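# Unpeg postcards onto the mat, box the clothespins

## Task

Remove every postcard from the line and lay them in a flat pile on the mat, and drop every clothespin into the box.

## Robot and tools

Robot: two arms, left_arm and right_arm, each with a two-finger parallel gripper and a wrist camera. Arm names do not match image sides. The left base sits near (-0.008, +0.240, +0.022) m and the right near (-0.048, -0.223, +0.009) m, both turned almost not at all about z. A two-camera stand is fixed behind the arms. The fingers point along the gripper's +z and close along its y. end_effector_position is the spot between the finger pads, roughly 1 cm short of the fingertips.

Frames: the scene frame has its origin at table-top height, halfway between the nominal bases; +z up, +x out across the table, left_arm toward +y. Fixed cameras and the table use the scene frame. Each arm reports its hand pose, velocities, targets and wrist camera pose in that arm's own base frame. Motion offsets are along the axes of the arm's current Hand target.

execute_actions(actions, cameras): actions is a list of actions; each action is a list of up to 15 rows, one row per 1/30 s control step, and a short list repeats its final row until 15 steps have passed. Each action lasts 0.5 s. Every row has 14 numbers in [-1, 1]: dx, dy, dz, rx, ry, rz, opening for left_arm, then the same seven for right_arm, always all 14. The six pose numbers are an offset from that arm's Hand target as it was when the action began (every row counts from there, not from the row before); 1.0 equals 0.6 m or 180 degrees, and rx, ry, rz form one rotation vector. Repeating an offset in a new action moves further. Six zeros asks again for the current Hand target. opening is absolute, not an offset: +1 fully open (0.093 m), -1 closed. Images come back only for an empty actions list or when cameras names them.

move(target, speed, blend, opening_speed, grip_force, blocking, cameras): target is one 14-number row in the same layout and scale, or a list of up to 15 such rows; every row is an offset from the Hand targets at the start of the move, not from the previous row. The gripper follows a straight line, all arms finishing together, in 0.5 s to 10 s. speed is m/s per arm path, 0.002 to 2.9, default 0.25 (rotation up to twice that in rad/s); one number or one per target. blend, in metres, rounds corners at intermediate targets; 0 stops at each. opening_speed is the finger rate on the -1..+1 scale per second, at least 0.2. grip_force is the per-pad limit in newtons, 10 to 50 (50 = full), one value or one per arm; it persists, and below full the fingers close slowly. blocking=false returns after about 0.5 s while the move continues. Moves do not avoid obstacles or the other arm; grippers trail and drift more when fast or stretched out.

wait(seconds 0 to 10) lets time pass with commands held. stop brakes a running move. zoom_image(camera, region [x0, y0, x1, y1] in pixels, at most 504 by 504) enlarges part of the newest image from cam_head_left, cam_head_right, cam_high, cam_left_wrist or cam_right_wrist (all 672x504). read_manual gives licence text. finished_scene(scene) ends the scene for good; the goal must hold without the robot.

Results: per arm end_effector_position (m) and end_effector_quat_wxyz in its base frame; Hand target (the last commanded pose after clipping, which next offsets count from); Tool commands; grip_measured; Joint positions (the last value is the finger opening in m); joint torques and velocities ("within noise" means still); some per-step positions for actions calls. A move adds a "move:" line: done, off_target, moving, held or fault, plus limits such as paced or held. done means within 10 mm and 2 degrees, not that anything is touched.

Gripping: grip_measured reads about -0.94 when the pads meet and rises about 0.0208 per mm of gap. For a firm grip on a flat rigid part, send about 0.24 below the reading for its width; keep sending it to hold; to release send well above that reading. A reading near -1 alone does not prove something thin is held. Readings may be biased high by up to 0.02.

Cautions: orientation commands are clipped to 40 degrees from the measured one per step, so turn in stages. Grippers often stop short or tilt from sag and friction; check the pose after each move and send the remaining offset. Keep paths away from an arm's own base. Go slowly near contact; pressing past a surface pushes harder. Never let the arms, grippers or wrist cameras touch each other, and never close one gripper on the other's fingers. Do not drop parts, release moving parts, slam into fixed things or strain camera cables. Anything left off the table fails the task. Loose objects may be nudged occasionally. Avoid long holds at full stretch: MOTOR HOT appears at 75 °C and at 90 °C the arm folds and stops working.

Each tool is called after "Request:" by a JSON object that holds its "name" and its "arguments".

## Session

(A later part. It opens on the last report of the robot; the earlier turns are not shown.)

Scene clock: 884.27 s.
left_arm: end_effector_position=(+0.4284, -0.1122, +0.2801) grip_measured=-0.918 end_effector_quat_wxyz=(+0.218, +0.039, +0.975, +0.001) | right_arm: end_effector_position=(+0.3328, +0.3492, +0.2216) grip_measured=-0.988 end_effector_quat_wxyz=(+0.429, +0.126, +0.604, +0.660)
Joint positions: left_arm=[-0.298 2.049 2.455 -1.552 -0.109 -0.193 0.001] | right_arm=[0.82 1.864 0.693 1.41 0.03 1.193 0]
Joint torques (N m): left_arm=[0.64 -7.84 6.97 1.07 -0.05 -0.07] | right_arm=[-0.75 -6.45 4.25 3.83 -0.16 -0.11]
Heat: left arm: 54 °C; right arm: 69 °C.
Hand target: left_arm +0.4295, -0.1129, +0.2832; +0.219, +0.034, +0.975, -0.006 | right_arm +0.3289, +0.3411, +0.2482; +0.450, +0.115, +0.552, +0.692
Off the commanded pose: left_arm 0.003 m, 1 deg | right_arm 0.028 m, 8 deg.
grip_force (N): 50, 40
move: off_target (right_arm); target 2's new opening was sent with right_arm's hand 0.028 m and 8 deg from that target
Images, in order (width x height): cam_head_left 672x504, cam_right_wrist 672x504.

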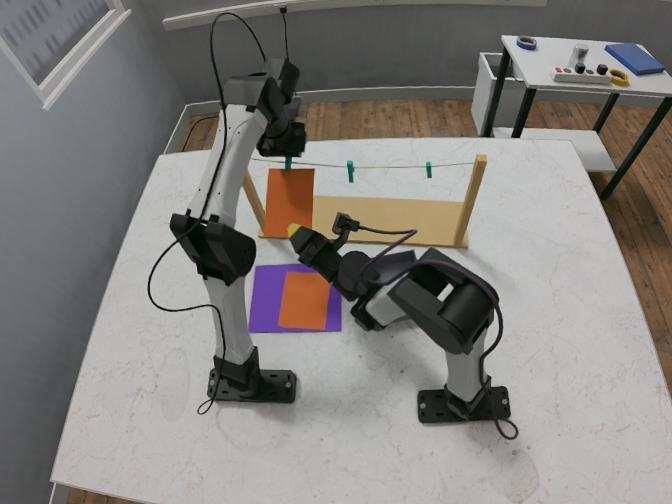

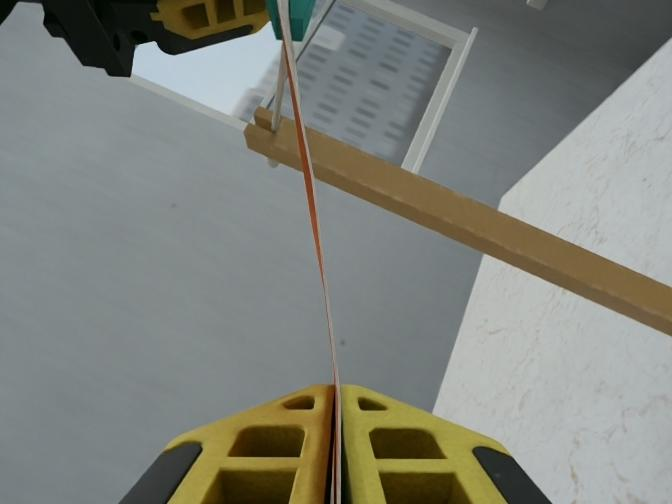

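Pull.

Request:
{"name": "move", "arguments": {"target": [0,0,0,0,0,0,-1,0.06,0,-0.07,0,0,0,-1], "speed": 0.08, "grip_force": 50, "cameras": ["cam_right_wrist","cam_head_left"]}}

Scene clock: 893.07 s.
left_arm: end_effector_position=(+0.4219, -0.1125, +0.2759) grip_measured=-0.918 end_effector_quat_wxyz=(+0.200, +0.041, +0.979, -0.002) | right_arm: end_effector_position=(+0.2880, +0.3475, +0.1734) grip_measured=-0.988 end_effector_quat_wxyz=(+0.408, +0.129, +0.654, +0.624)
Joint positions: left_arm=[-0.298 2.054 2.46 -1.584 -0.096 -0.196 0.001] | right_arm=[0.926 1.842 0.529 1.425 0.128 1.172 0]
Joint torques (N m): left_arm=[0.65 -8.1 6.82 1.35 -0.18 -0.05] | right_arm=[0.36 -9.46 3.58 3.95 0.06 -0.16]
Heat: left arm: 54 °C; right arm: 73 °C.
Hand target: left_arm +0.4296, -0.1129, +0.2831; +0.219, +0.035, +0.975, -0.006 | right_arm +0.2809, +0.3403, +0.2207; +0.450, +0.115, +0.552, +0.692
Off the commanded pose: left_arm 0.011 m, 2 deg | right_arm 0.048 m, 15 deg.
joint read past its limit (left arm) — joint 4 (wrist pitch), lower limit.
joint sent to its limit (right arm) — joint 4 (wrist pitch), upper limit. The joint targets are off in orientation, not in position.
move: off_target (left_arm, right_arm)
Images, in order (width x height): cam_head_left 672x504, cam_right_wrist 672x504.

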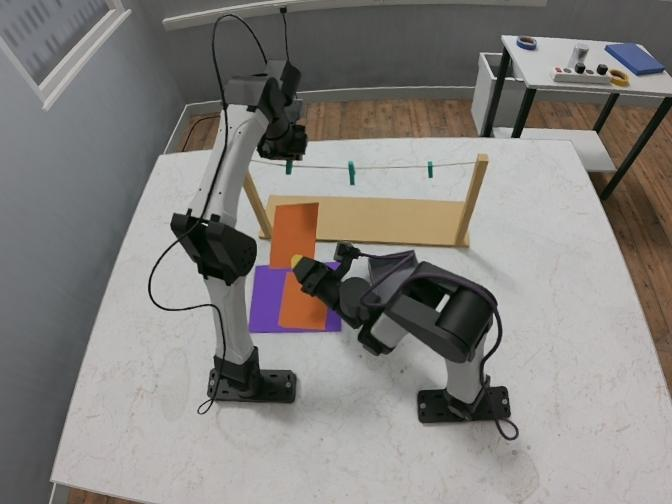

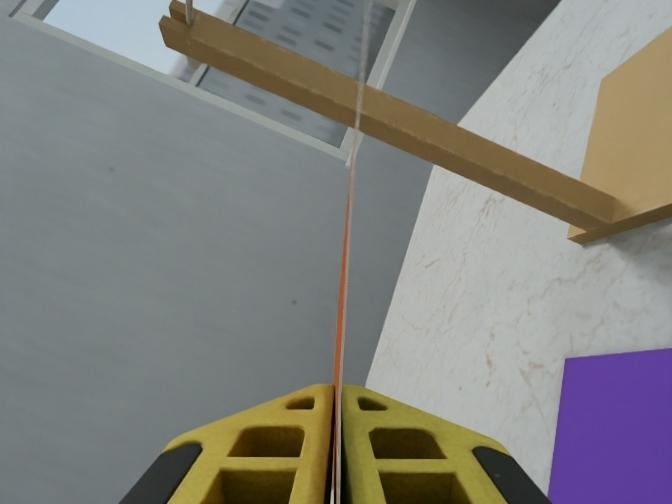

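Request:
{"name": "move", "arguments": {"target": [[0,0,0,0,0,0,0,0,0,0,0,0,0,-1],[0,0,-0.15,0,0,0,0,0.1185,-0.12,-0.09,0.213,0.036,0.109,-1],[0.3145,0.082,-0.106,-0.067,0.132,-0.265,-1,0.1185,-0.12,-0.09,0.213,0.036,0.109,-1]], "speed": 0.25, "blend": [0,0.01,0], "cameras": ["all"]}}

Scene clock: 911.03 s.
left_arm: end_effector_position=(+0.2375, -0.0499, +0.2583) grip_measured=-0.982 end_effector_quat_wxyz=(+0.113, -0.370, +0.920, -0.059) | right_arm: end_effector_position=(+0.2383, +0.3496, +0.0921) grip_measured=-0.988 end_effector_quat_wxyz=(+0.231, +0.307, +0.762, +0.521)
Joint positions: left_arm=[-0.23 1.347 1.611 -1.583 -0.033 -0.99 0] | right_arm=[1.09 1.667 0.525 0.766 0.3 1.652 0]
Joint torques (N m): left_arm=[0.8 -4.88 3.86 0.98 -0.06 -0.05] | right_arm=[0.35 -8.5 6.72 2.21 0.18 -0.04]
Heat: left arm: 53 °C; right arm: 73 °C. Fold the right arm in close to its base, or ease its load, before you think long.
Hand target: left_arm +0.2358, -0.0498, +0.2601; +0.001, -0.381, +0.924, +0.012 | right_arm +0.2408, +0.3570, +0.1146; +0.234, +0.308, +0.744, +0.544
Off the commanded pose: left_arm 0.002 m, 15 deg | right_arm 0.024 m, 3 deg.
MOTOR HOT: joint 4 (wrist pitch) of the right arm reports 73 °C; the controller's stop level is 90 °C. To cool a motor, set the load down, stop pushing, or move to a pose that needs little force.
joint read past its limit (left arm) — joint 4 (wrist pitch), lower limit.
joint sent to its limit (left arm) — joint 4 (wrist pitch), lower limit. The joint targets are off in orientation, not in position.
move: off_target (left_arm, right_arm); target 3's new opening was sent with left_arm's hand 0.002 m and 15 deg from that target

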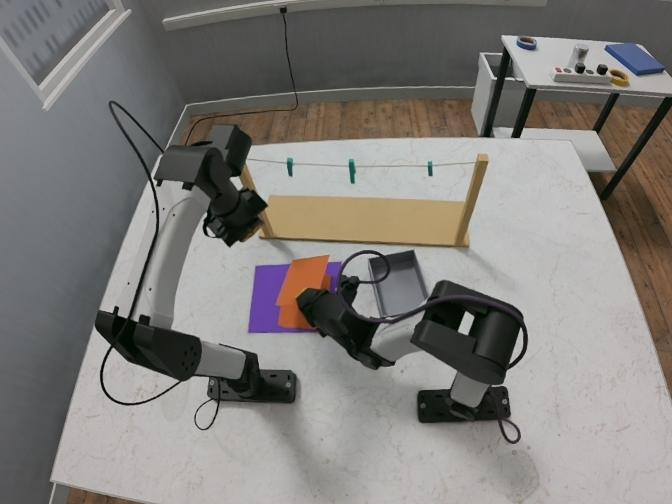

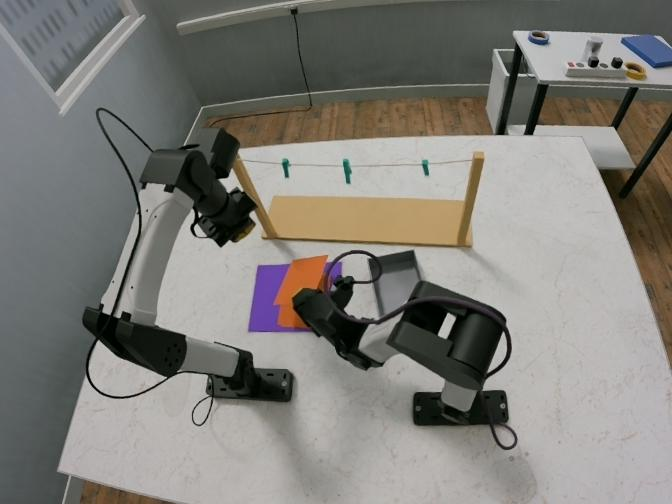

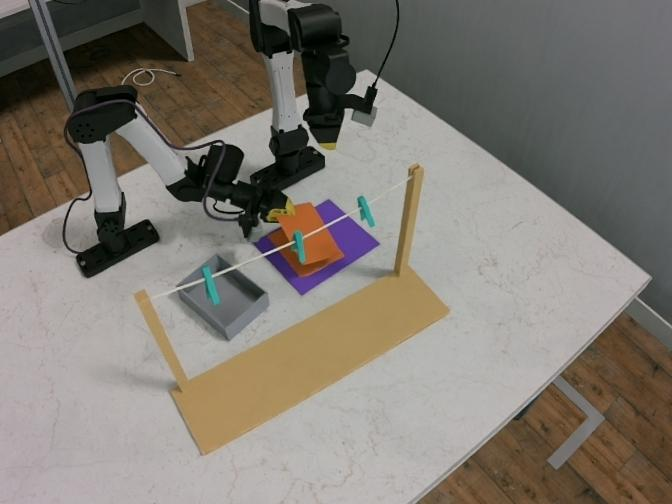

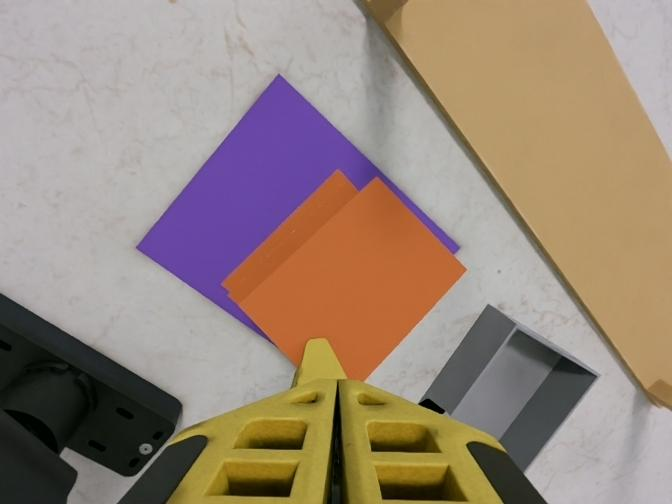

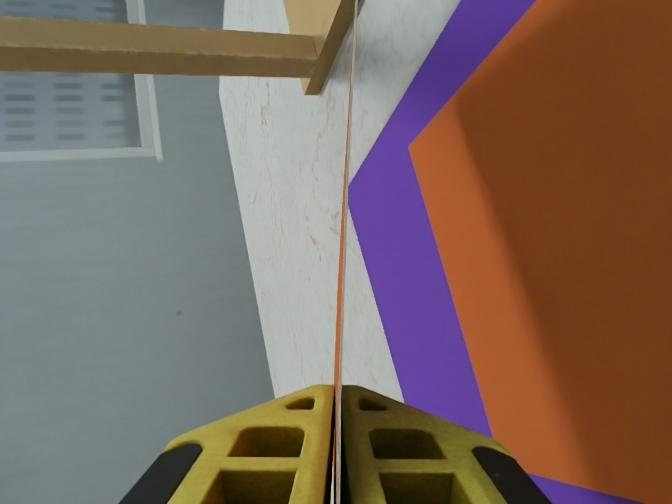

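Request:
{"name": "move", "arguments": {"target": [[0,0,0,0,0,0,-1,0.013,-0.086,0.0325,0,0,0,-1],[0,0,0,0,0,0,-1,0.013,-0.086,0.0325,0,0,0,-0.25],[0.006,-0.052,0.32,0,0,0,-1,0.013,-0.086,0.0325,0,0,0,-0.25]], "speed": [0.12,0.12,0.2], "cameras": ["cam_left_wrist","cam_right_wrist","cam_head_left"]}}

Scene clock: 926.10 s.
left_arm: end_effector_position=(+0.2524, -0.0666, +0.0703) grip_measured=-0.982 end_effector_quat_wxyz=(+0.000, -0.379, +0.925, +0.018) | right_arm: end_effector_position=(+0.2395, +0.3648, +0.0599) grip_measured=-0.252 end_effector_quat_wxyz=(+0.232, +0.306, +0.748, +0.541)
Joint positions: left_arm=[-0.277 1.58 1.08 -1.092 -0.029 -1.055 0] | right_arm=[1.11 1.895 0.525 1.04 0.315 1.66 0.033]
Joint torques (N m): left_arm=[-0.23 -5.19 4.31 0.53 -0.08 -0.07] | right_arm=[0.4 -5.82 3.19 2.49 0.22 -0.05]
Heat: left arm: 51 °C; right arm: 66 °C.
Hand target: left_arm +0.2537, -0.0701, +0.0675; +0.001, -0.381, +0.924, +0.012 | right_arm +0.2382, +0.3643, +0.0594; +0.234, +0.308, +0.744, +0.544
Off the commanded pose: left_arm 0.005 m, 1 deg | right_arm 0.001 m, 1 deg.
MOTOR HOT: cleared for the motors of the right arm.
move: done
Images, in order (width x height): cam_head_left 672x504, cam_left_wrist 672x504, cam_right_wrist 672x504.

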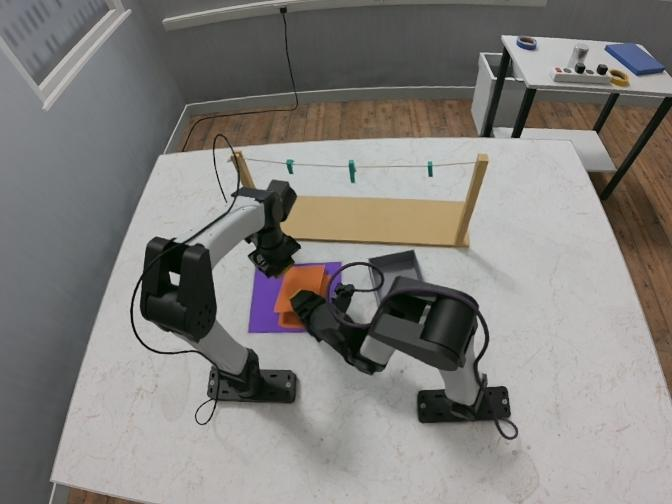

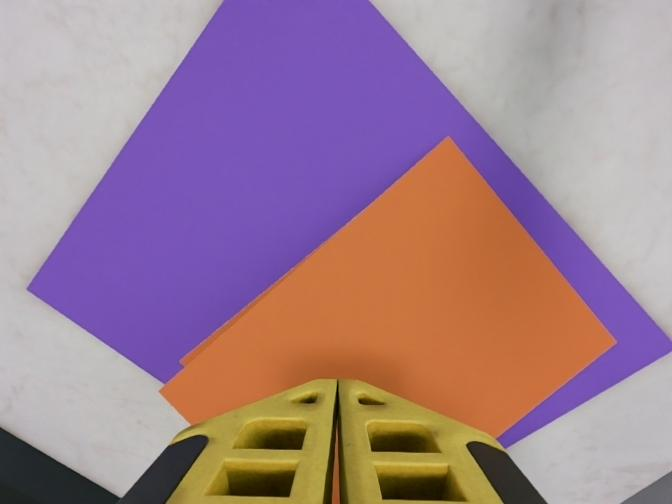

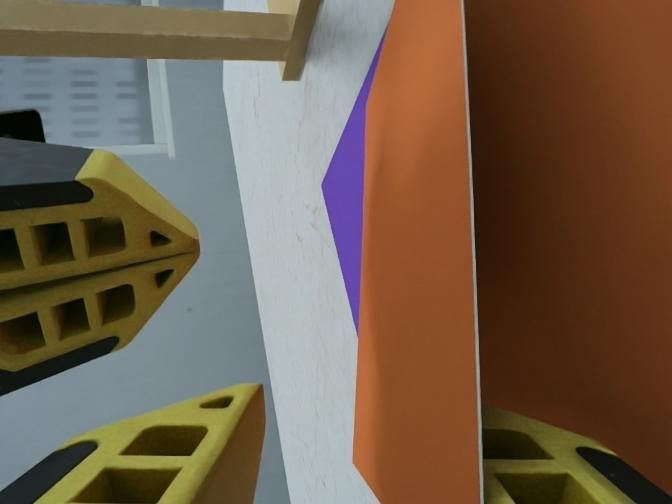

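Request:
{"name": "move", "arguments": {"target": [[0,0,0.122,0,0,0,-1,0,0,0,0,0,0,-0.25],[0,0,0.122,0,0,0,-1,0,0,-0.19,0,0,0,-0.25]], "speed": [0.06,0.25], "cameras": ["cam_left_wrist","cam_right_wrist","cam_head_left"]}}

Scene clock: 933.63 s.
left_arm: end_effector_position=(+0.2539, -0.0673, -0.0012) grip_measured=-0.982 end_effector_quat_wxyz=(+0.003, -0.379, +0.925, +0.015) | right_arm: end_effector_position=(+0.1597, +0.2873, +0.0850) grip_measured=-0.252 end_effector_quat_wxyz=(+0.233, +0.304, +0.754, +0.534)
Joint positions: left_arm=[-0.277 1.693 0.891 -0.782 -0.027 -1.055 0] | right_arm=[1.315 1.368 0.173 0.818 0.507 1.732 0.033]
Joint torques (N m): left_arm=[0.27 -5.07 3.52 0.54 -0.09 -0.02] | right_arm=[0.36 -4.89 4.82 2.08 0.31 -0.03]
Heat: left arm: 51 °C; right arm: 65 °C.
Hand target: left_arm +0.2531, -0.0684, -0.0058; +0.001, -0.381, +0.925, +0.012 | right_arm +0.1601, +0.2885, +0.0935; +0.234, +0.308, +0.744, +0.545
Off the commanded pose: left_arm 0.005 m, 0 deg | right_arm 0.008 m, 2 deg.
move: done
Images, in order (width x height): cam_head_left 672x504, cam_left_wrist 672x504, cam_right_wrist 672x504.

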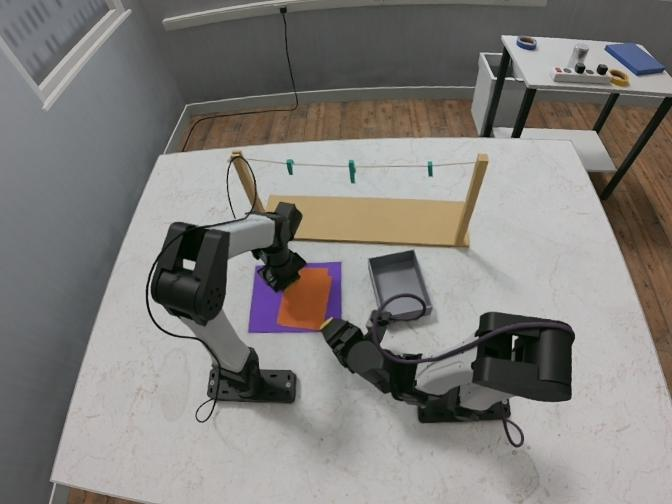

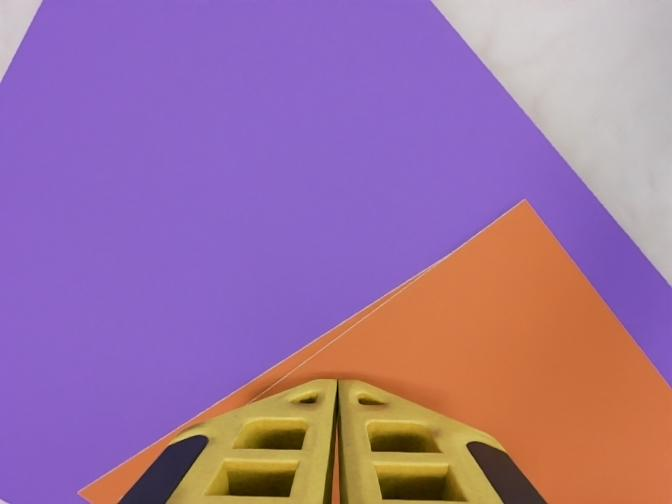

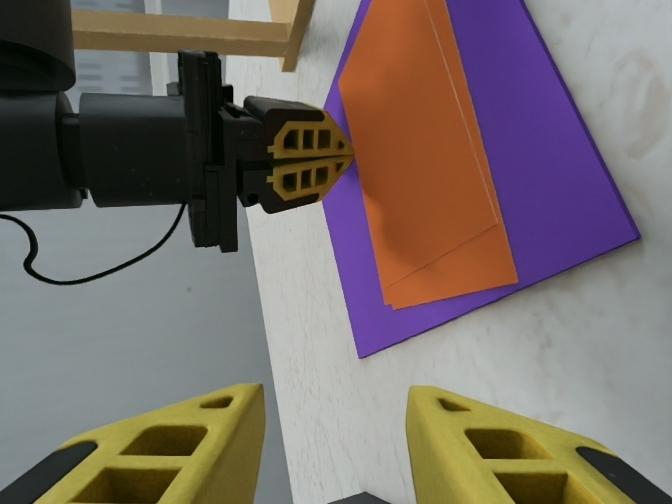

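Request:
{"name": "move", "arguments": {"target": [[0,0,-0.16,0,0,0,-1,0,0,0,0,0,0,-0.25],[-0.005,-0.083,-0.512,0.222,-0.479,0.203,-1,0,0,0,0,0,0,-0.25]], "speed": [0.15,0.3], "blend": [0.03,0], "cameras": ["cam_left_wrist","cam_right_wrist","cam_head_left","cam_high"]}}

Request:
{"name": "zoom_image", "arguments": {"camera": "cam_left_wrist", "region": [270, 220, 390, 360]}}

Request:
{"name": "zoom_image", "arguments": {"camera": "cam_high", "region": [140, 160, 430, 350]}}

Scene clock: 959.20 s.
left_arm: end_effector_position=(+0.2915, -0.1080, +0.3018) grip_measured=-0.982 end_effector_quat_wxyz=(+0.718, +0.023, +0.695, -0.022) | right_arm: end_effector_position=(+0.1597, +0.2873, +0.0849) grip_measured=-0.252 end_effector_quat_wxyz=(+0.233, +0.304, +0.754, +0.534)
Joint positions: left_arm=[-0.667 0.773 0.516 0.295 -0.603 0.024 0] | right_arm=[1.315 1.368 0.173 0.818 0.507 1.732 0.033]
Joint torques (N m): left_arm=[0.8 -0.69 5.24 2.24 0.04 0.08] | right_arm=[0.32 -4.88 4.83 2.12 0.3 -0.04]
Heat: left arm: 50 °C; right arm: 61 °C.
Hand target: left_arm +0.2927, -0.1087, +0.3004; +0.721, +0.025, +0.692, -0.023 | right_arm +0.1601, +0.2885, +0.0935; +0.234, +0.308, +0.744, +0.545
Off the commanded pose: left_arm 0.002 m, 1 deg | right_arm 0.009 m, 2 deg.
move: done
Images, in order (width x height): cam_head_left 672x504, cam_high 672x504, cam_left_wrist 672x504, cam_right_wrist 672x504.

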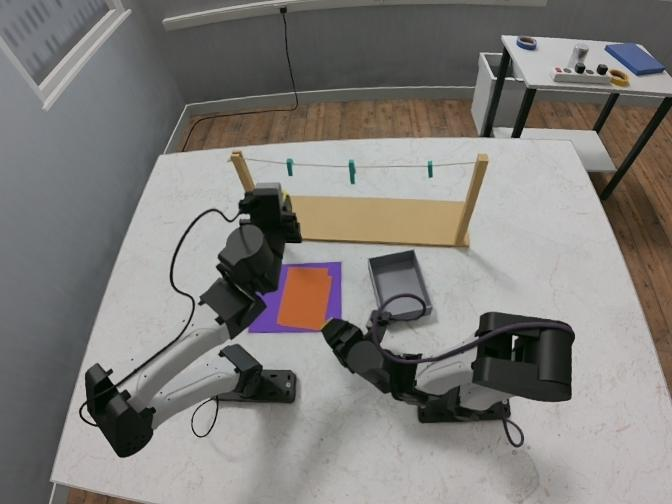

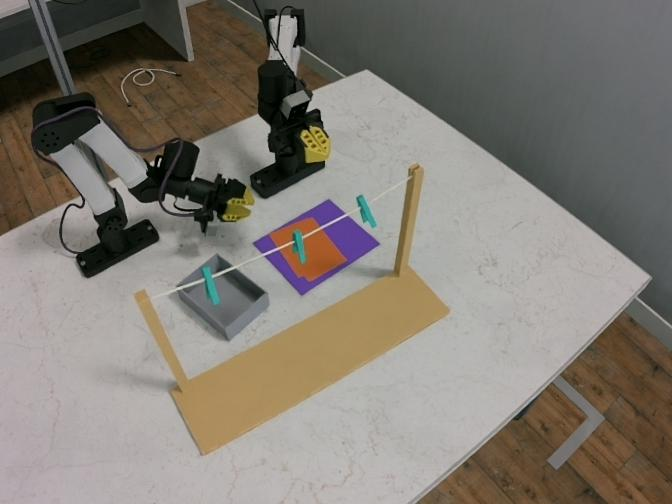

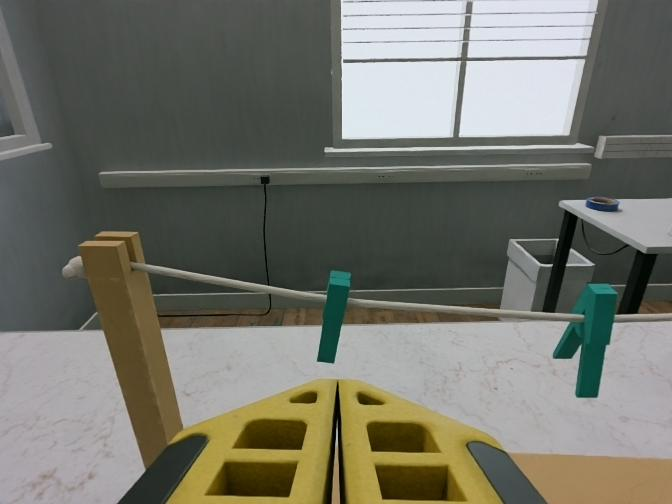

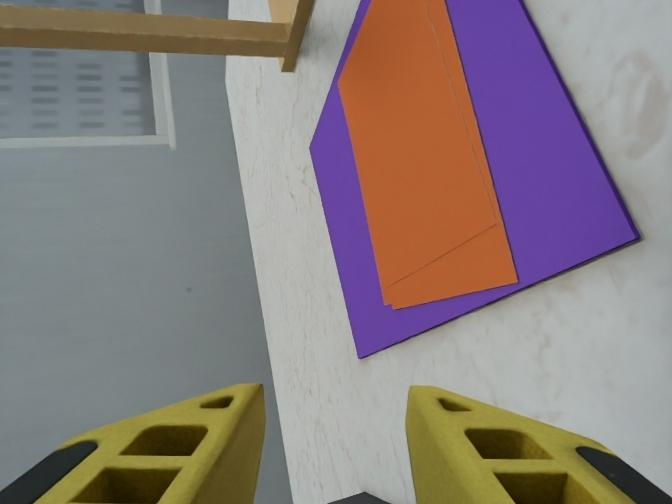

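Scaled by 3.600.

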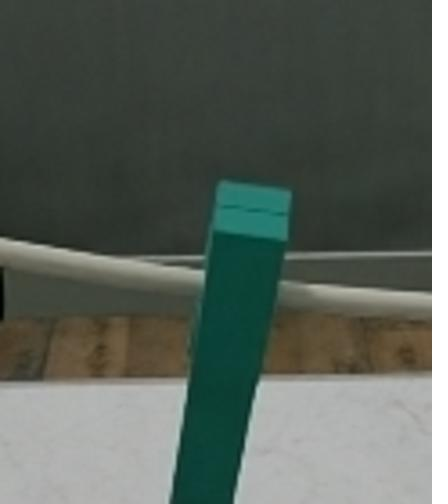

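Scaled by 1.738.

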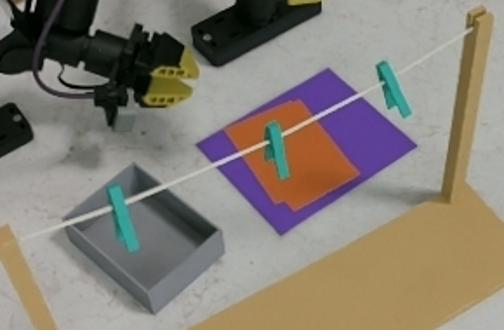

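Request:
{"name": "move", "arguments": {"target": [[0.0045,0.004,0.05,0,0,0,0,0,0,0,0,0,0,-0.25],[0.0045,0.004,0.165,0,0,0,0,0,0,0,0,0,0,-0.25]], "speed": 0.2, "blend": [0.02,0], "cameras": ["cam_left_wrist"]}}

Scene clock: 974.33 s.
left_arm: end_effector_position=(+0.3864, -0.1114, +0.2808) grip_measured=-0.002 end_effector_quat_wxyz=(+0.703, +0.033, +0.711, -0.012) | right_arm: end_effector_position=(+0.1597, +0.2873, +0.0849) grip_measured=-0.252 end_effector_quat_wxyz=(+0.233, +0.304, +0.754, +0.534)
Joint positions: left_arm=[-0.432 1.207 0.659 0.534 -0.368 0.025 0.045] | right_arm=[1.315 1.368 0.173 0.818 0.507 1.732 0.033]
Joint torques (N m): left_arm=[0.79 -3.23 9.01 2.36 0.03 -0.04] | right_arm=[0.34 -4.88 4.86 2.11 0.3 -0.04]
Heat: left arm: 51 °C; right arm: 60 °C.
Hand target: left_arm +0.3916, -0.1131, +0.3017; +0.721, +0.025, +0.692, -0.023 | right_arm +0.1601, +0.2885, +0.0935; +0.234, +0.308, +0.744, +0.545
Off the commanded pose: left_arm 0.022 m, 3 deg | right_arm 0.009 m, 2 deg.
move: off_target (left_arm); blend cut to 0.0151 m at target 1
Images, in order (width x height): cam_left_wrist 672x504.

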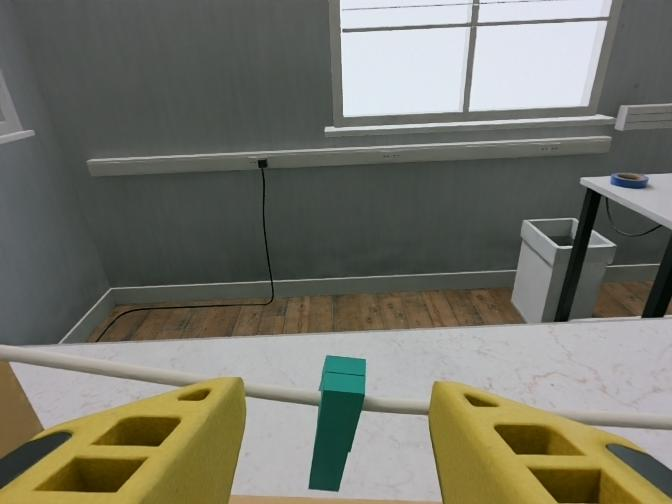

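Request:
{"name": "move", "arguments": {"target": [[0,-0.002,0.043,0,0,0,0,0,0,0,0,0,0,-0.25],[0,-0.002,0.043,0,0,0,-1,0,0,0,0,0,0,-0.25]], "speed": 0.1, "cameras": ["cam_left_wrist","cam_high"]}}

Request:
{"name": "zoom_image", "arguments": {"camera": "cam_high", "region": [290, 150, 430, 270]}}

Scene clock: 981.23 s.
left_arm: end_effector_position=(+0.4119, -0.1138, +0.2830) grip_measured=-0.922 end_effector_quat_wxyz=(+0.704, +0.032, +0.710, -0.012) | right_arm: end_effector_position=(+0.1597, +0.2873, +0.0849) grip_measured=-0.252 end_effector_quat_wxyz=(+0.233, +0.304, +0.754, +0.534)
Joint positions: left_arm=[-0.401 1.313 0.736 0.567 -0.338 0.025 0.001] | right_arm=[1.315 1.368 0.173 0.818 0.507 1.732 0.033]
Joint torques (N m): left_arm=[0.62 -3.89 8.95 2.34 0.02 -0.05] | right_arm=[0.34 -4.88 4.85 2.12 0.3 -0.04]
Heat: left arm: 52 °C; right arm: 60 °C.
Hand target: left_arm +0.4173, -0.1161, +0.3025; +0.721, +0.026, +0.692, -0.023 | right_arm +0.1601, +0.2885, +0.0935; +0.234, +0.308, +0.744, +0.545
Off the commanded pose: left_arm 0.021 m, 3 deg | right_arm 0.009 m, 2 deg.
move: off_target (left_arm); target 2's new opening was sent with left_arm's hand 0.021 m and 3 deg from that target
Images, in order (width x height): cam_high 672x504, cam_left_wrist 672x504.

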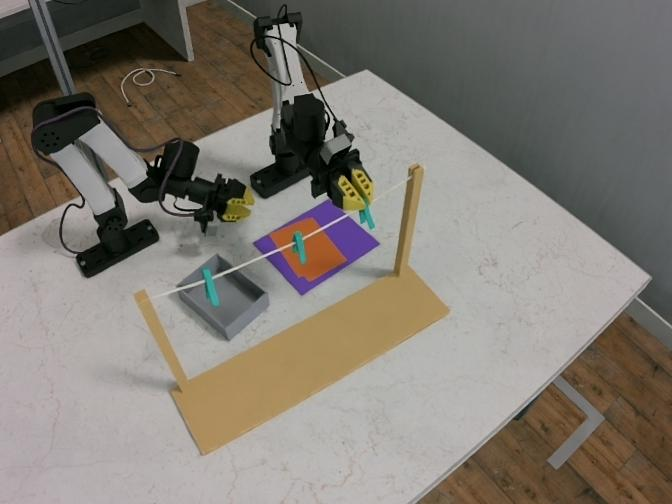

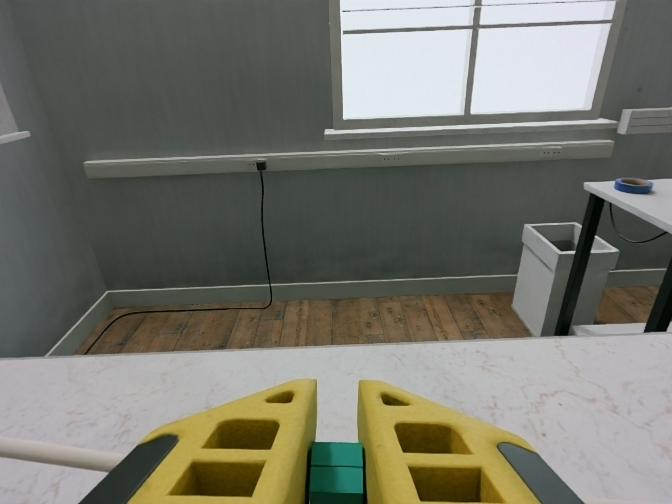

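Scaled by 3.600.

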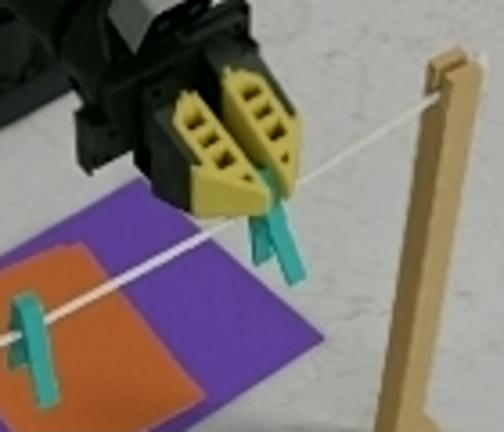

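Request:
{"name": "move", "arguments": {"target": [[0.018,0.001,0.004,0,0.186,0,-1,-0.1,0.2,0,-0.1,-0.018,-0.05,0.1],[0.036,0.002,0.01,0,0.372,0,-1,-0.2115,0.3365,0.171,-0.213,-0.036,-0.109,0.1]], "speed": 0.2, "blend": [0.01,0], "cameras": ["cam_right_wrist","cam_left_wrist","cam_head_left","cam_high"]}}

Scene clock: 998.13 s.
left_arm: end_effector_position=(+0.4230, -0.1156, +0.2779) grip_measured=-0.917 end_effector_quat_wxyz=(+0.218, +0.040, +0.975, +0.000) | right_arm: end_effector_position=(+0.3611, +0.3126, +0.2267) grip_measured=+0.098 end_effector_quat_wxyz=(+0.424, +0.136, +0.600, +0.664)
Joint positions: left_arm=[-0.31 2.01 2.383 -1.519 -0.114 -0.204 0.001] | right_arm=[0.679 1.837 0.68 1.403 -0.099 1.25 0.05]
Joint torques (N m): left_arm=[0.73 -7.71 7.09 1.06 -0.07 -0.07] | right_arm=[-0.55 -6.2 6.6 3.5 -0.14 -0.19]
Heat: left arm: 54 °C; right arm: 60 °C.
Hand target: left_arm +0.4242, -0.1153, +0.2814; +0.219, +0.034, +0.975, -0.005 | right_arm +0.3603, +0.3101, +0.2572; +0.450, +0.115, +0.552, +0.692
Off the commanded pose: left_arm 0.004 m, 1 deg | right_arm 0.031 m, 7 deg.
move: off_target (right_arm)
Images, in order (width x height): cam_head_left 672x504, cam_high 672x504, cam_left_wrist 672x504, cam_right_wrist 672x504.

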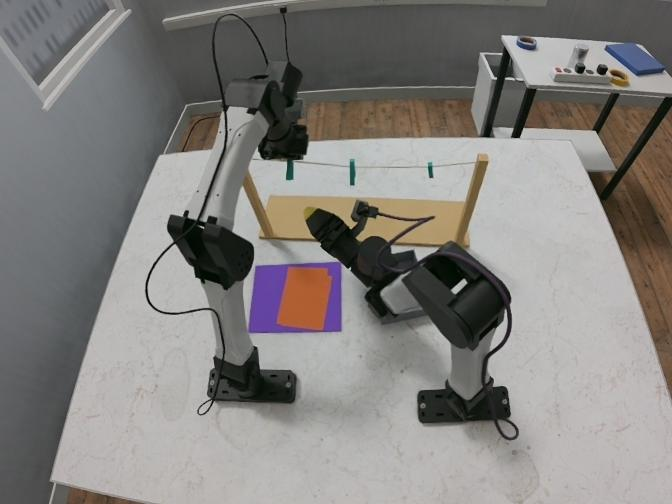

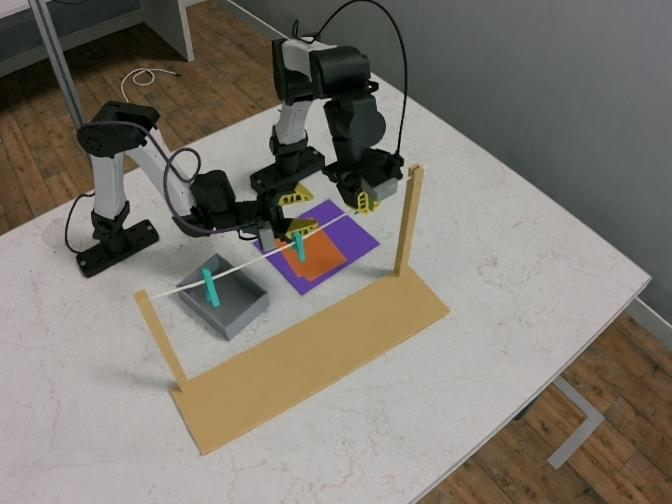

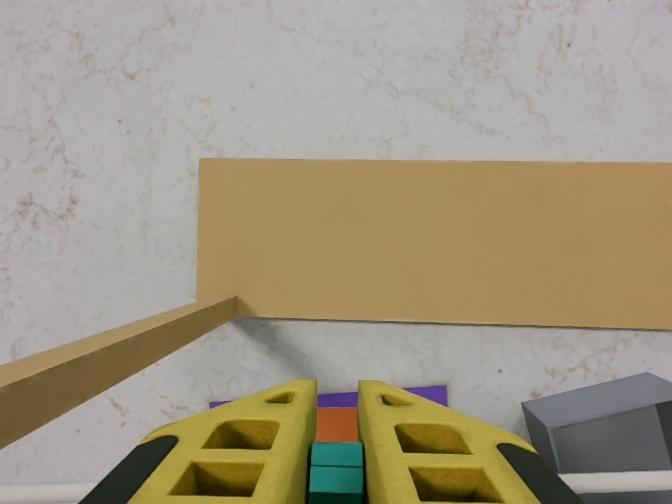

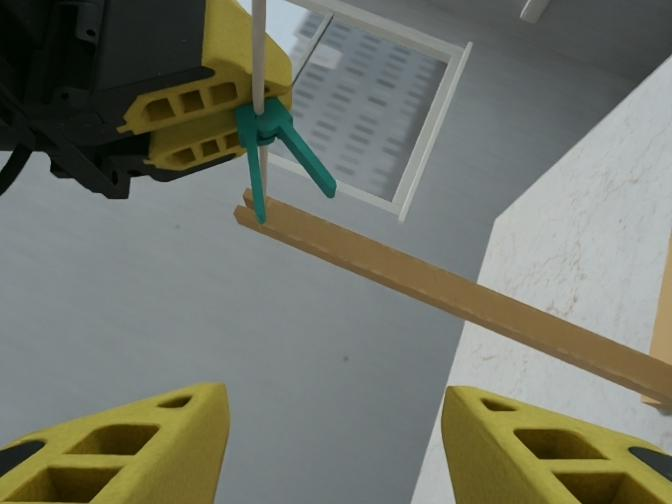

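Request:
{"name": "move", "arguments": {"target": [0,0,0,0,0,0,-1,-0.037,0.023,0.08,0,0,-0.11,0.1], "speed": 0.12, "cameras": ["cam_right_wrist","cam_head_left"]}}

Scene clock: 1016.37 s.
left_arm: end_effector_position=(+0.4228, -0.1155, +0.2778) grip_measured=-0.917 end_effector_quat_wxyz=(+0.218, +0.040, +0.975, +0.000) | right_arm: end_effector_position=(+0.3938, +0.3254, +0.2856) grip_measured=+0.098 end_effector_quat_wxyz=(+0.552, +0.025, +0.576, +0.603)
Joint positions: left_arm=[-0.31 2.01 2.383 -1.52 -0.114 -0.204 0.001] | right_arm=[0.648 1.845 0.9 1.291 -0.129 0.92 0.05]
Joint velocities: left_arm=[0.007 -0.027 -0.017 -0.022 -0.168 0.037 -0.001] | right_arm=[within noise]
Joint torques (N m): left_arm=[0.75 -7.71 7.09 1.06 -0.09 -0.07] | right_arm=[-0.69 -6.86 7.42 2.24 -0.12 -0.26]
Heat: left arm: 55 °C; right arm: 66 °C.
Hand target: left_arm +0.4242, -0.1153, +0.2814; +0.219, +0.034, +0.975, -0.005 | right_arm +0.3976, +0.3253, +0.2943; +0.563, +0.019, +0.563, +0.605
Off the commanded pose: left_arm 0.004 m, 1 deg | right_arm 0.009 m, 2 deg.
move: done
Images, in order (width x height): cam_head_left 672x504, cam_right_wrist 672x504.

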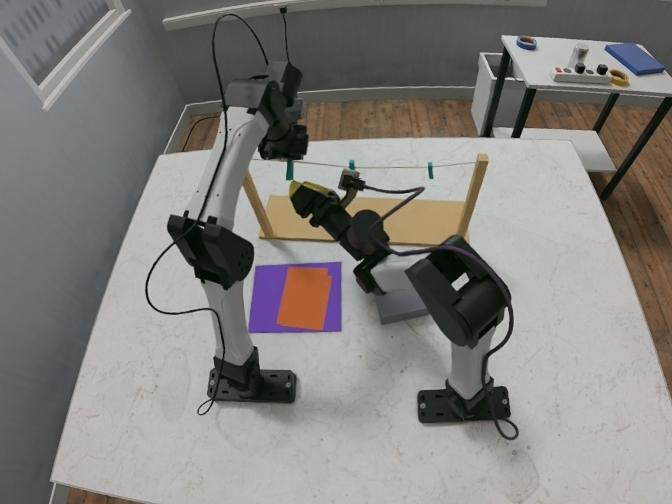

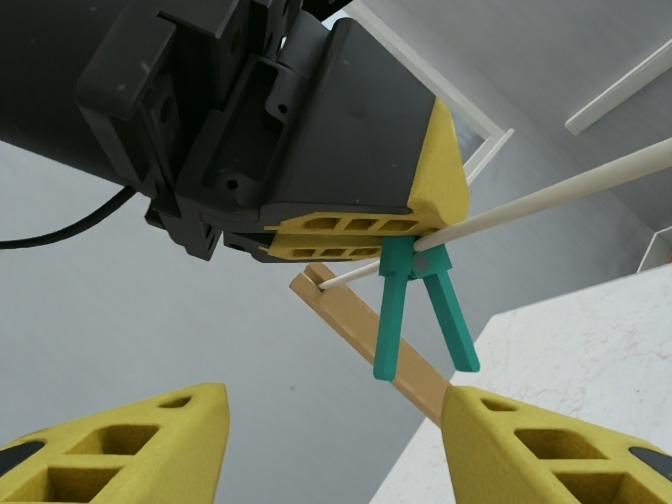

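Request:
{"name": "move", "arguments": {"target": [[0,0,0,0,0,0,-1,0,-0.040,0,0,0,0,0.1],[0,0,0,0,0,0,-1,0,-0.040,0.050,0,0,0,0.1]], "speed": 0.1, "cameras": ["cam_right_wrist"]}}

Scene clock: 1032.60 s.
left_arm: end_effector_position=(+0.4226, -0.1157, +0.2777) grip_measured=-0.917 end_effector_quat_wxyz=(+0.217, +0.040, +0.975, -0.001) | right_arm: end_effector_position=(+0.4332, +0.3342, +0.2803) grip_measured=+0.098 end_effector_quat_wxyz=(+0.557, +0.022, +0.575, +0.598)
Joint positions: left_arm=[-0.31 2.01 2.383 -1.52 -0.112 -0.205 0.001] | right_arm=[0.607 1.976 1.059 1.265 -0.165 0.919 0.05]
Joint torques (N m): left_arm=[0.73 -7.69 7.12 1.06 -0.1 -0.06] | right_arm=[0.46 -7.98 7.42 2.26 0 -0.1]
Heat: left arm: 56 °C; right arm: 63 °C.
Hand target: left_arm +0.4242, -0.1152, +0.2814; +0.219, +0.034, +0.975, -0.005 | right_arm +0.4332, +0.3387, +0.2882; +0.563, +0.019, +0.564, +0.605
Off the commanded pose: left_arm 0.004 m, 1 deg | right_arm 0.009 m, 2 deg.
move: done
Images, in order (width x height): cam_right_wrist 672x504.

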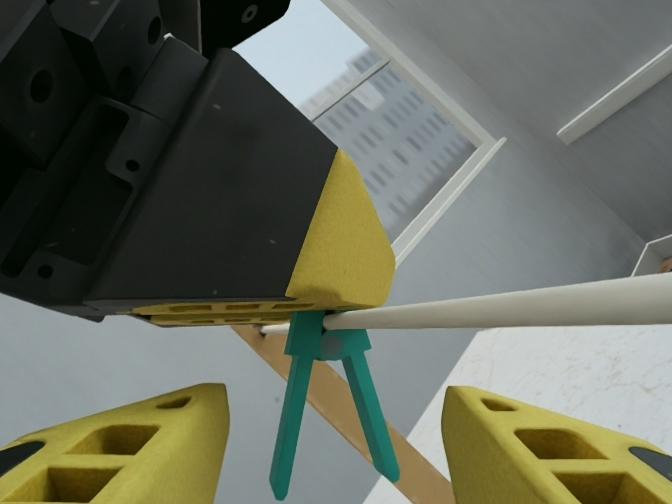

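Request:
{"name": "move", "arguments": {"target": [0,0,0,0,0,0,-1,0,0,0,0,0,0,-1], "grip_force": [50,40], "cameras": ["cam_right_wrist"]}}

Scene clock: 1040.10 s.
left_arm: end_effector_position=(+0.4226, -0.1157, +0.2777) grip_measured=-0.917 end_effector_quat_wxyz=(+0.217, +0.040, +0.975, -0.001) | right_arm: end_effector_position=(+0.4332, +0.3342, +0.2800) grip_measured=-0.989 end_effector_quat_wxyz=(+0.557, +0.022, +0.576, +0.598)
Joint positions: left_arm=[-0.31 2.01 2.383 -1.52 -0.112 -0.205 0.001] | right_arm=[0.607 1.976 1.059 1.264 -0.165 0.919 0]
Joint torques (N m): left_arm=[0.75 -7.69 7.12 1.06 -0.1 -0.06] | right_arm=[0.4 -8.01 7.42 2.25 0 -0.09]
Heat: left arm: 56 °C; right arm: 61 °C.
Hand target: left_arm +0.4242, -0.1152, +0.2814; +0.219, +0.034, +0.975, -0.005 | right_arm +0.4331, +0.3387, +0.2882; +0.563, +0.019, +0.563, +0.605
Off the commanded pose: left_arm 0.004 m, 1 deg | right_arm 0.009 m, 2 deg.
grip_force (N): 50, 40
move: done
Images, in order (width x height): cam_right_wrist 672x504.

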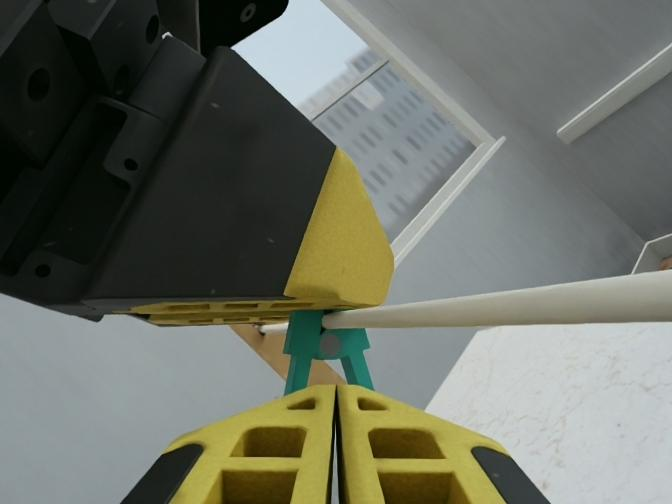

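Request:
{"name": "move", "arguments": {"target": [[0,0,0,0,0,0,-1,0,0,0,0,0,0,0.1],[0,0,0,0,0,0,-1,0.017,0,0.017,0,0,0,0.1],[0,0,0,0,0,0,-1,0.017,0,0.017,0,0,0,-1]], "speed": 0.1, "cameras": ["cam_right_wrist"]}}

Scene clock: 1056.90 s.
left_arm: end_effector_position=(+0.4224, -0.1157, +0.2776) grip_measured=-0.917 end_effector_quat_wxyz=(+0.217, +0.039, +0.975, -0.001) | right_arm: end_effector_position=(+0.4354, +0.3496, +0.2750) grip_measured=-0.437 end_effector_quat_wxyz=(+0.551, +0.023, +0.580, +0.600)
Joint positions: left_arm=[-0.31 2.01 2.383 -1.521 -0.112 -0.206 0.001] | right_arm=[0.632 2.013 1.103 1.245 -0.148 0.919 0.024]
Joint torques (N m): left_arm=[0.73 -7.69 7.1 1.07 -0.1 -0.07] | right_arm=[0.29 -8.28 7.62 2.37 0.06 -0.18]
Heat: left arm: 56 °C; right arm: 60 °C.
Hand target: left_arm +0.4242, -0.1152, +0.2814; +0.219, +0.034, +0.975, -0.005 | right_arm +0.4360, +0.3526, +0.2858; +0.563, +0.019, +0.563, +0.605
Off the commanded pose: left_arm 0.004 m, 1 deg | right_arm 0.011 m, 2 deg.
grip_force (N): 50, 40
move: off_target (right_arm)
Images, in order (width x height): cam_right_wrist 672x504.

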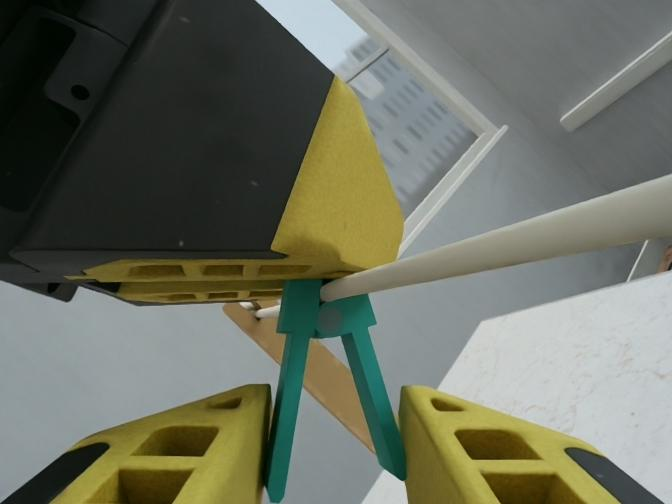

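Request:
{"name": "move", "arguments": {"target": [0,0,0,0,0,0,-1,0,0,0,0,0,0,-1], "grip_force": 50, "cameras": ["cam_right_wrist"]}}

Scene clock: 1063.60 s.
left_arm: end_effector_position=(+0.4224, -0.1157, +0.2776) grip_measured=-0.917 end_effector_quat_wxyz=(+0.217, +0.037, +0.976, -0.001) | right_arm: end_effector_position=(+0.4361, +0.3495, +0.2738) grip_measured=-0.616 end_effector_quat_wxyz=(+0.552, +0.023, +0.582, +0.597)
Joint positions: left_arm=[-0.31 2.01 2.383 -1.521 -0.112 -0.21 0.001] | right_arm=[0.632 2.013 1.103 1.24 -0.145 0.914 0.016]
Joint torques (N m): left_arm=[0.73 -7.68 7.15 1.07 -0.11 -0.01] | right_arm=[0.32 -8.31 7.61 2.43 0.03 -0.11]
Heat: left arm: 56 °C; right arm: 59 °C.
Hand target: left_arm +0.4242, -0.1152, +0.2814; +0.219, +0.034, +0.975, -0.005 | right_arm +0.4361, +0.3526, +0.2857; +0.563, +0.019, +0.564, +0.605
Off the commanded pose: left_arm 0.004 m, 1 deg | right_arm 0.012 m, 3 deg.
move: off_target (right_arm)
Images, in order (width x height): cam_right_wrist 672x504.

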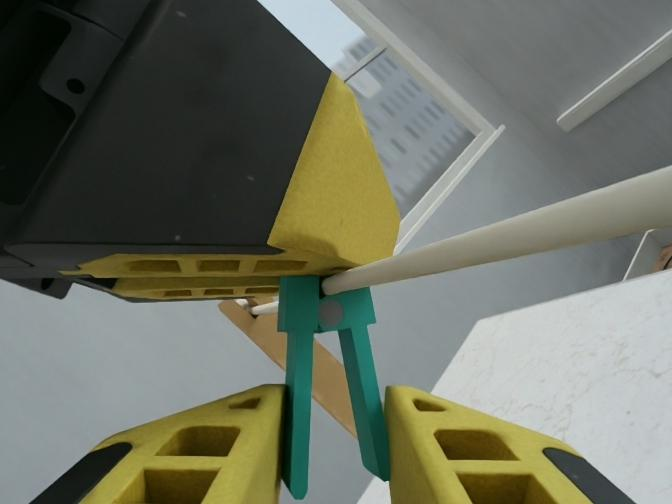

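Request:
{"name": "move", "arguments": {"target": [[0,0,0,0,0,0,-0.3,0,0,0,0,0,0,-1],[0,0,-0.1,0,0,0,-0.3,0,0,0,0,0,0,-1]], "speed": 0.12, "cameras": ["cam_right_wrist","cam_high"]}}

Request:
{"name": "zoom_image", "arguments": {"camera": "cam_high", "region": [290, 150, 430, 270]}}

Scene clock: 1071.40 s.
left_arm: end_effector_position=(+0.4050, -0.1139, +0.3208) grip_measured=-0.302 end_effector_quat_wxyz=(+0.260, +0.038, +0.965, -0.015) | right_arm: end_effector_position=(+0.4358, +0.3501, +0.2734) grip_measured=-0.748 end_effector_quat_wxyz=(+0.552, +0.022, +0.583, +0.596)
Joint positions: left_arm=[-0.319 1.943 2.45 -1.561 -0.111 -0.21 0.031] | right_arm=[0.633 2.013 1.103 1.238 -0.146 0.911 0.009]
Joint torques (N m): left_arm=[-0.21 -9.61 6.2 1.21 -0.22 -0.05] | right_arm=[0.25 -8.31 7.61 2.45 0.04 -0.1]
Heat: left arm: 56 °C; right arm: 59 °C.
Hand target: left_arm +0.3986, -0.1138, +0.3356; +0.219, +0.034, +0.975, -0.005 | right_arm +0.4361, +0.3526, +0.2857; +0.563, +0.019, +0.563, +0.605
Off the commanded pose: left_arm 0.016 m, 5 deg | right_arm 0.013 m, 3 deg.
joint sent to its limit (left arm) — joint 4 (wrist pitch), lower limit. The joint targets are off in orientation, not in position.
move: off_target (left_arm, right_arm)
Images, in order (width x height): cam_high 672x504, cam_right_wrist 672x504.

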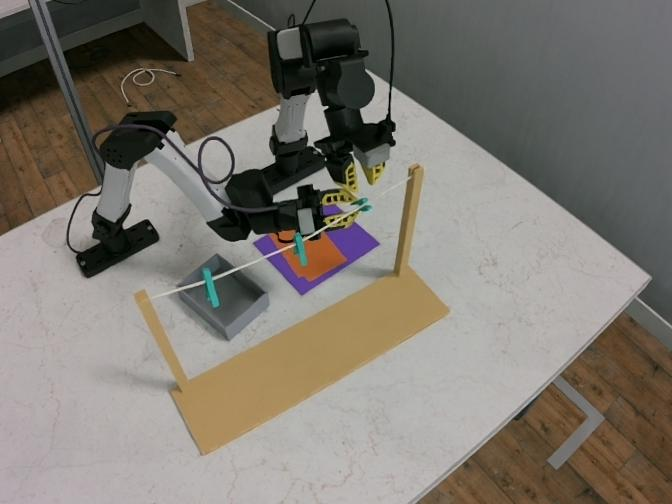

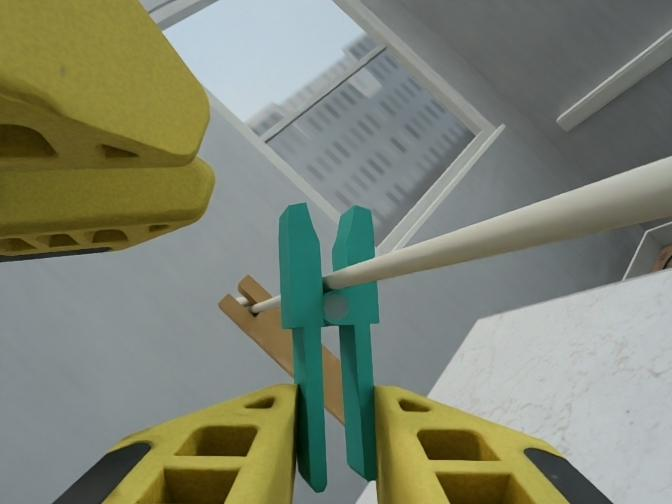

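Scaled by 3.600.

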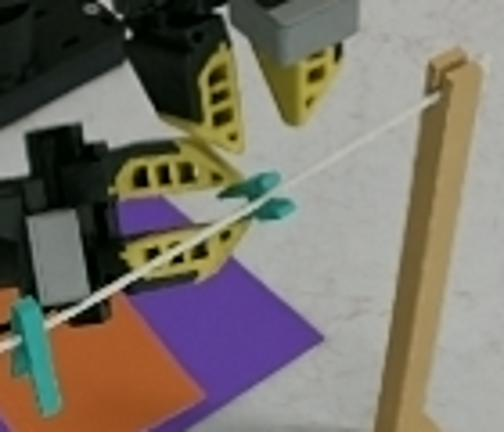

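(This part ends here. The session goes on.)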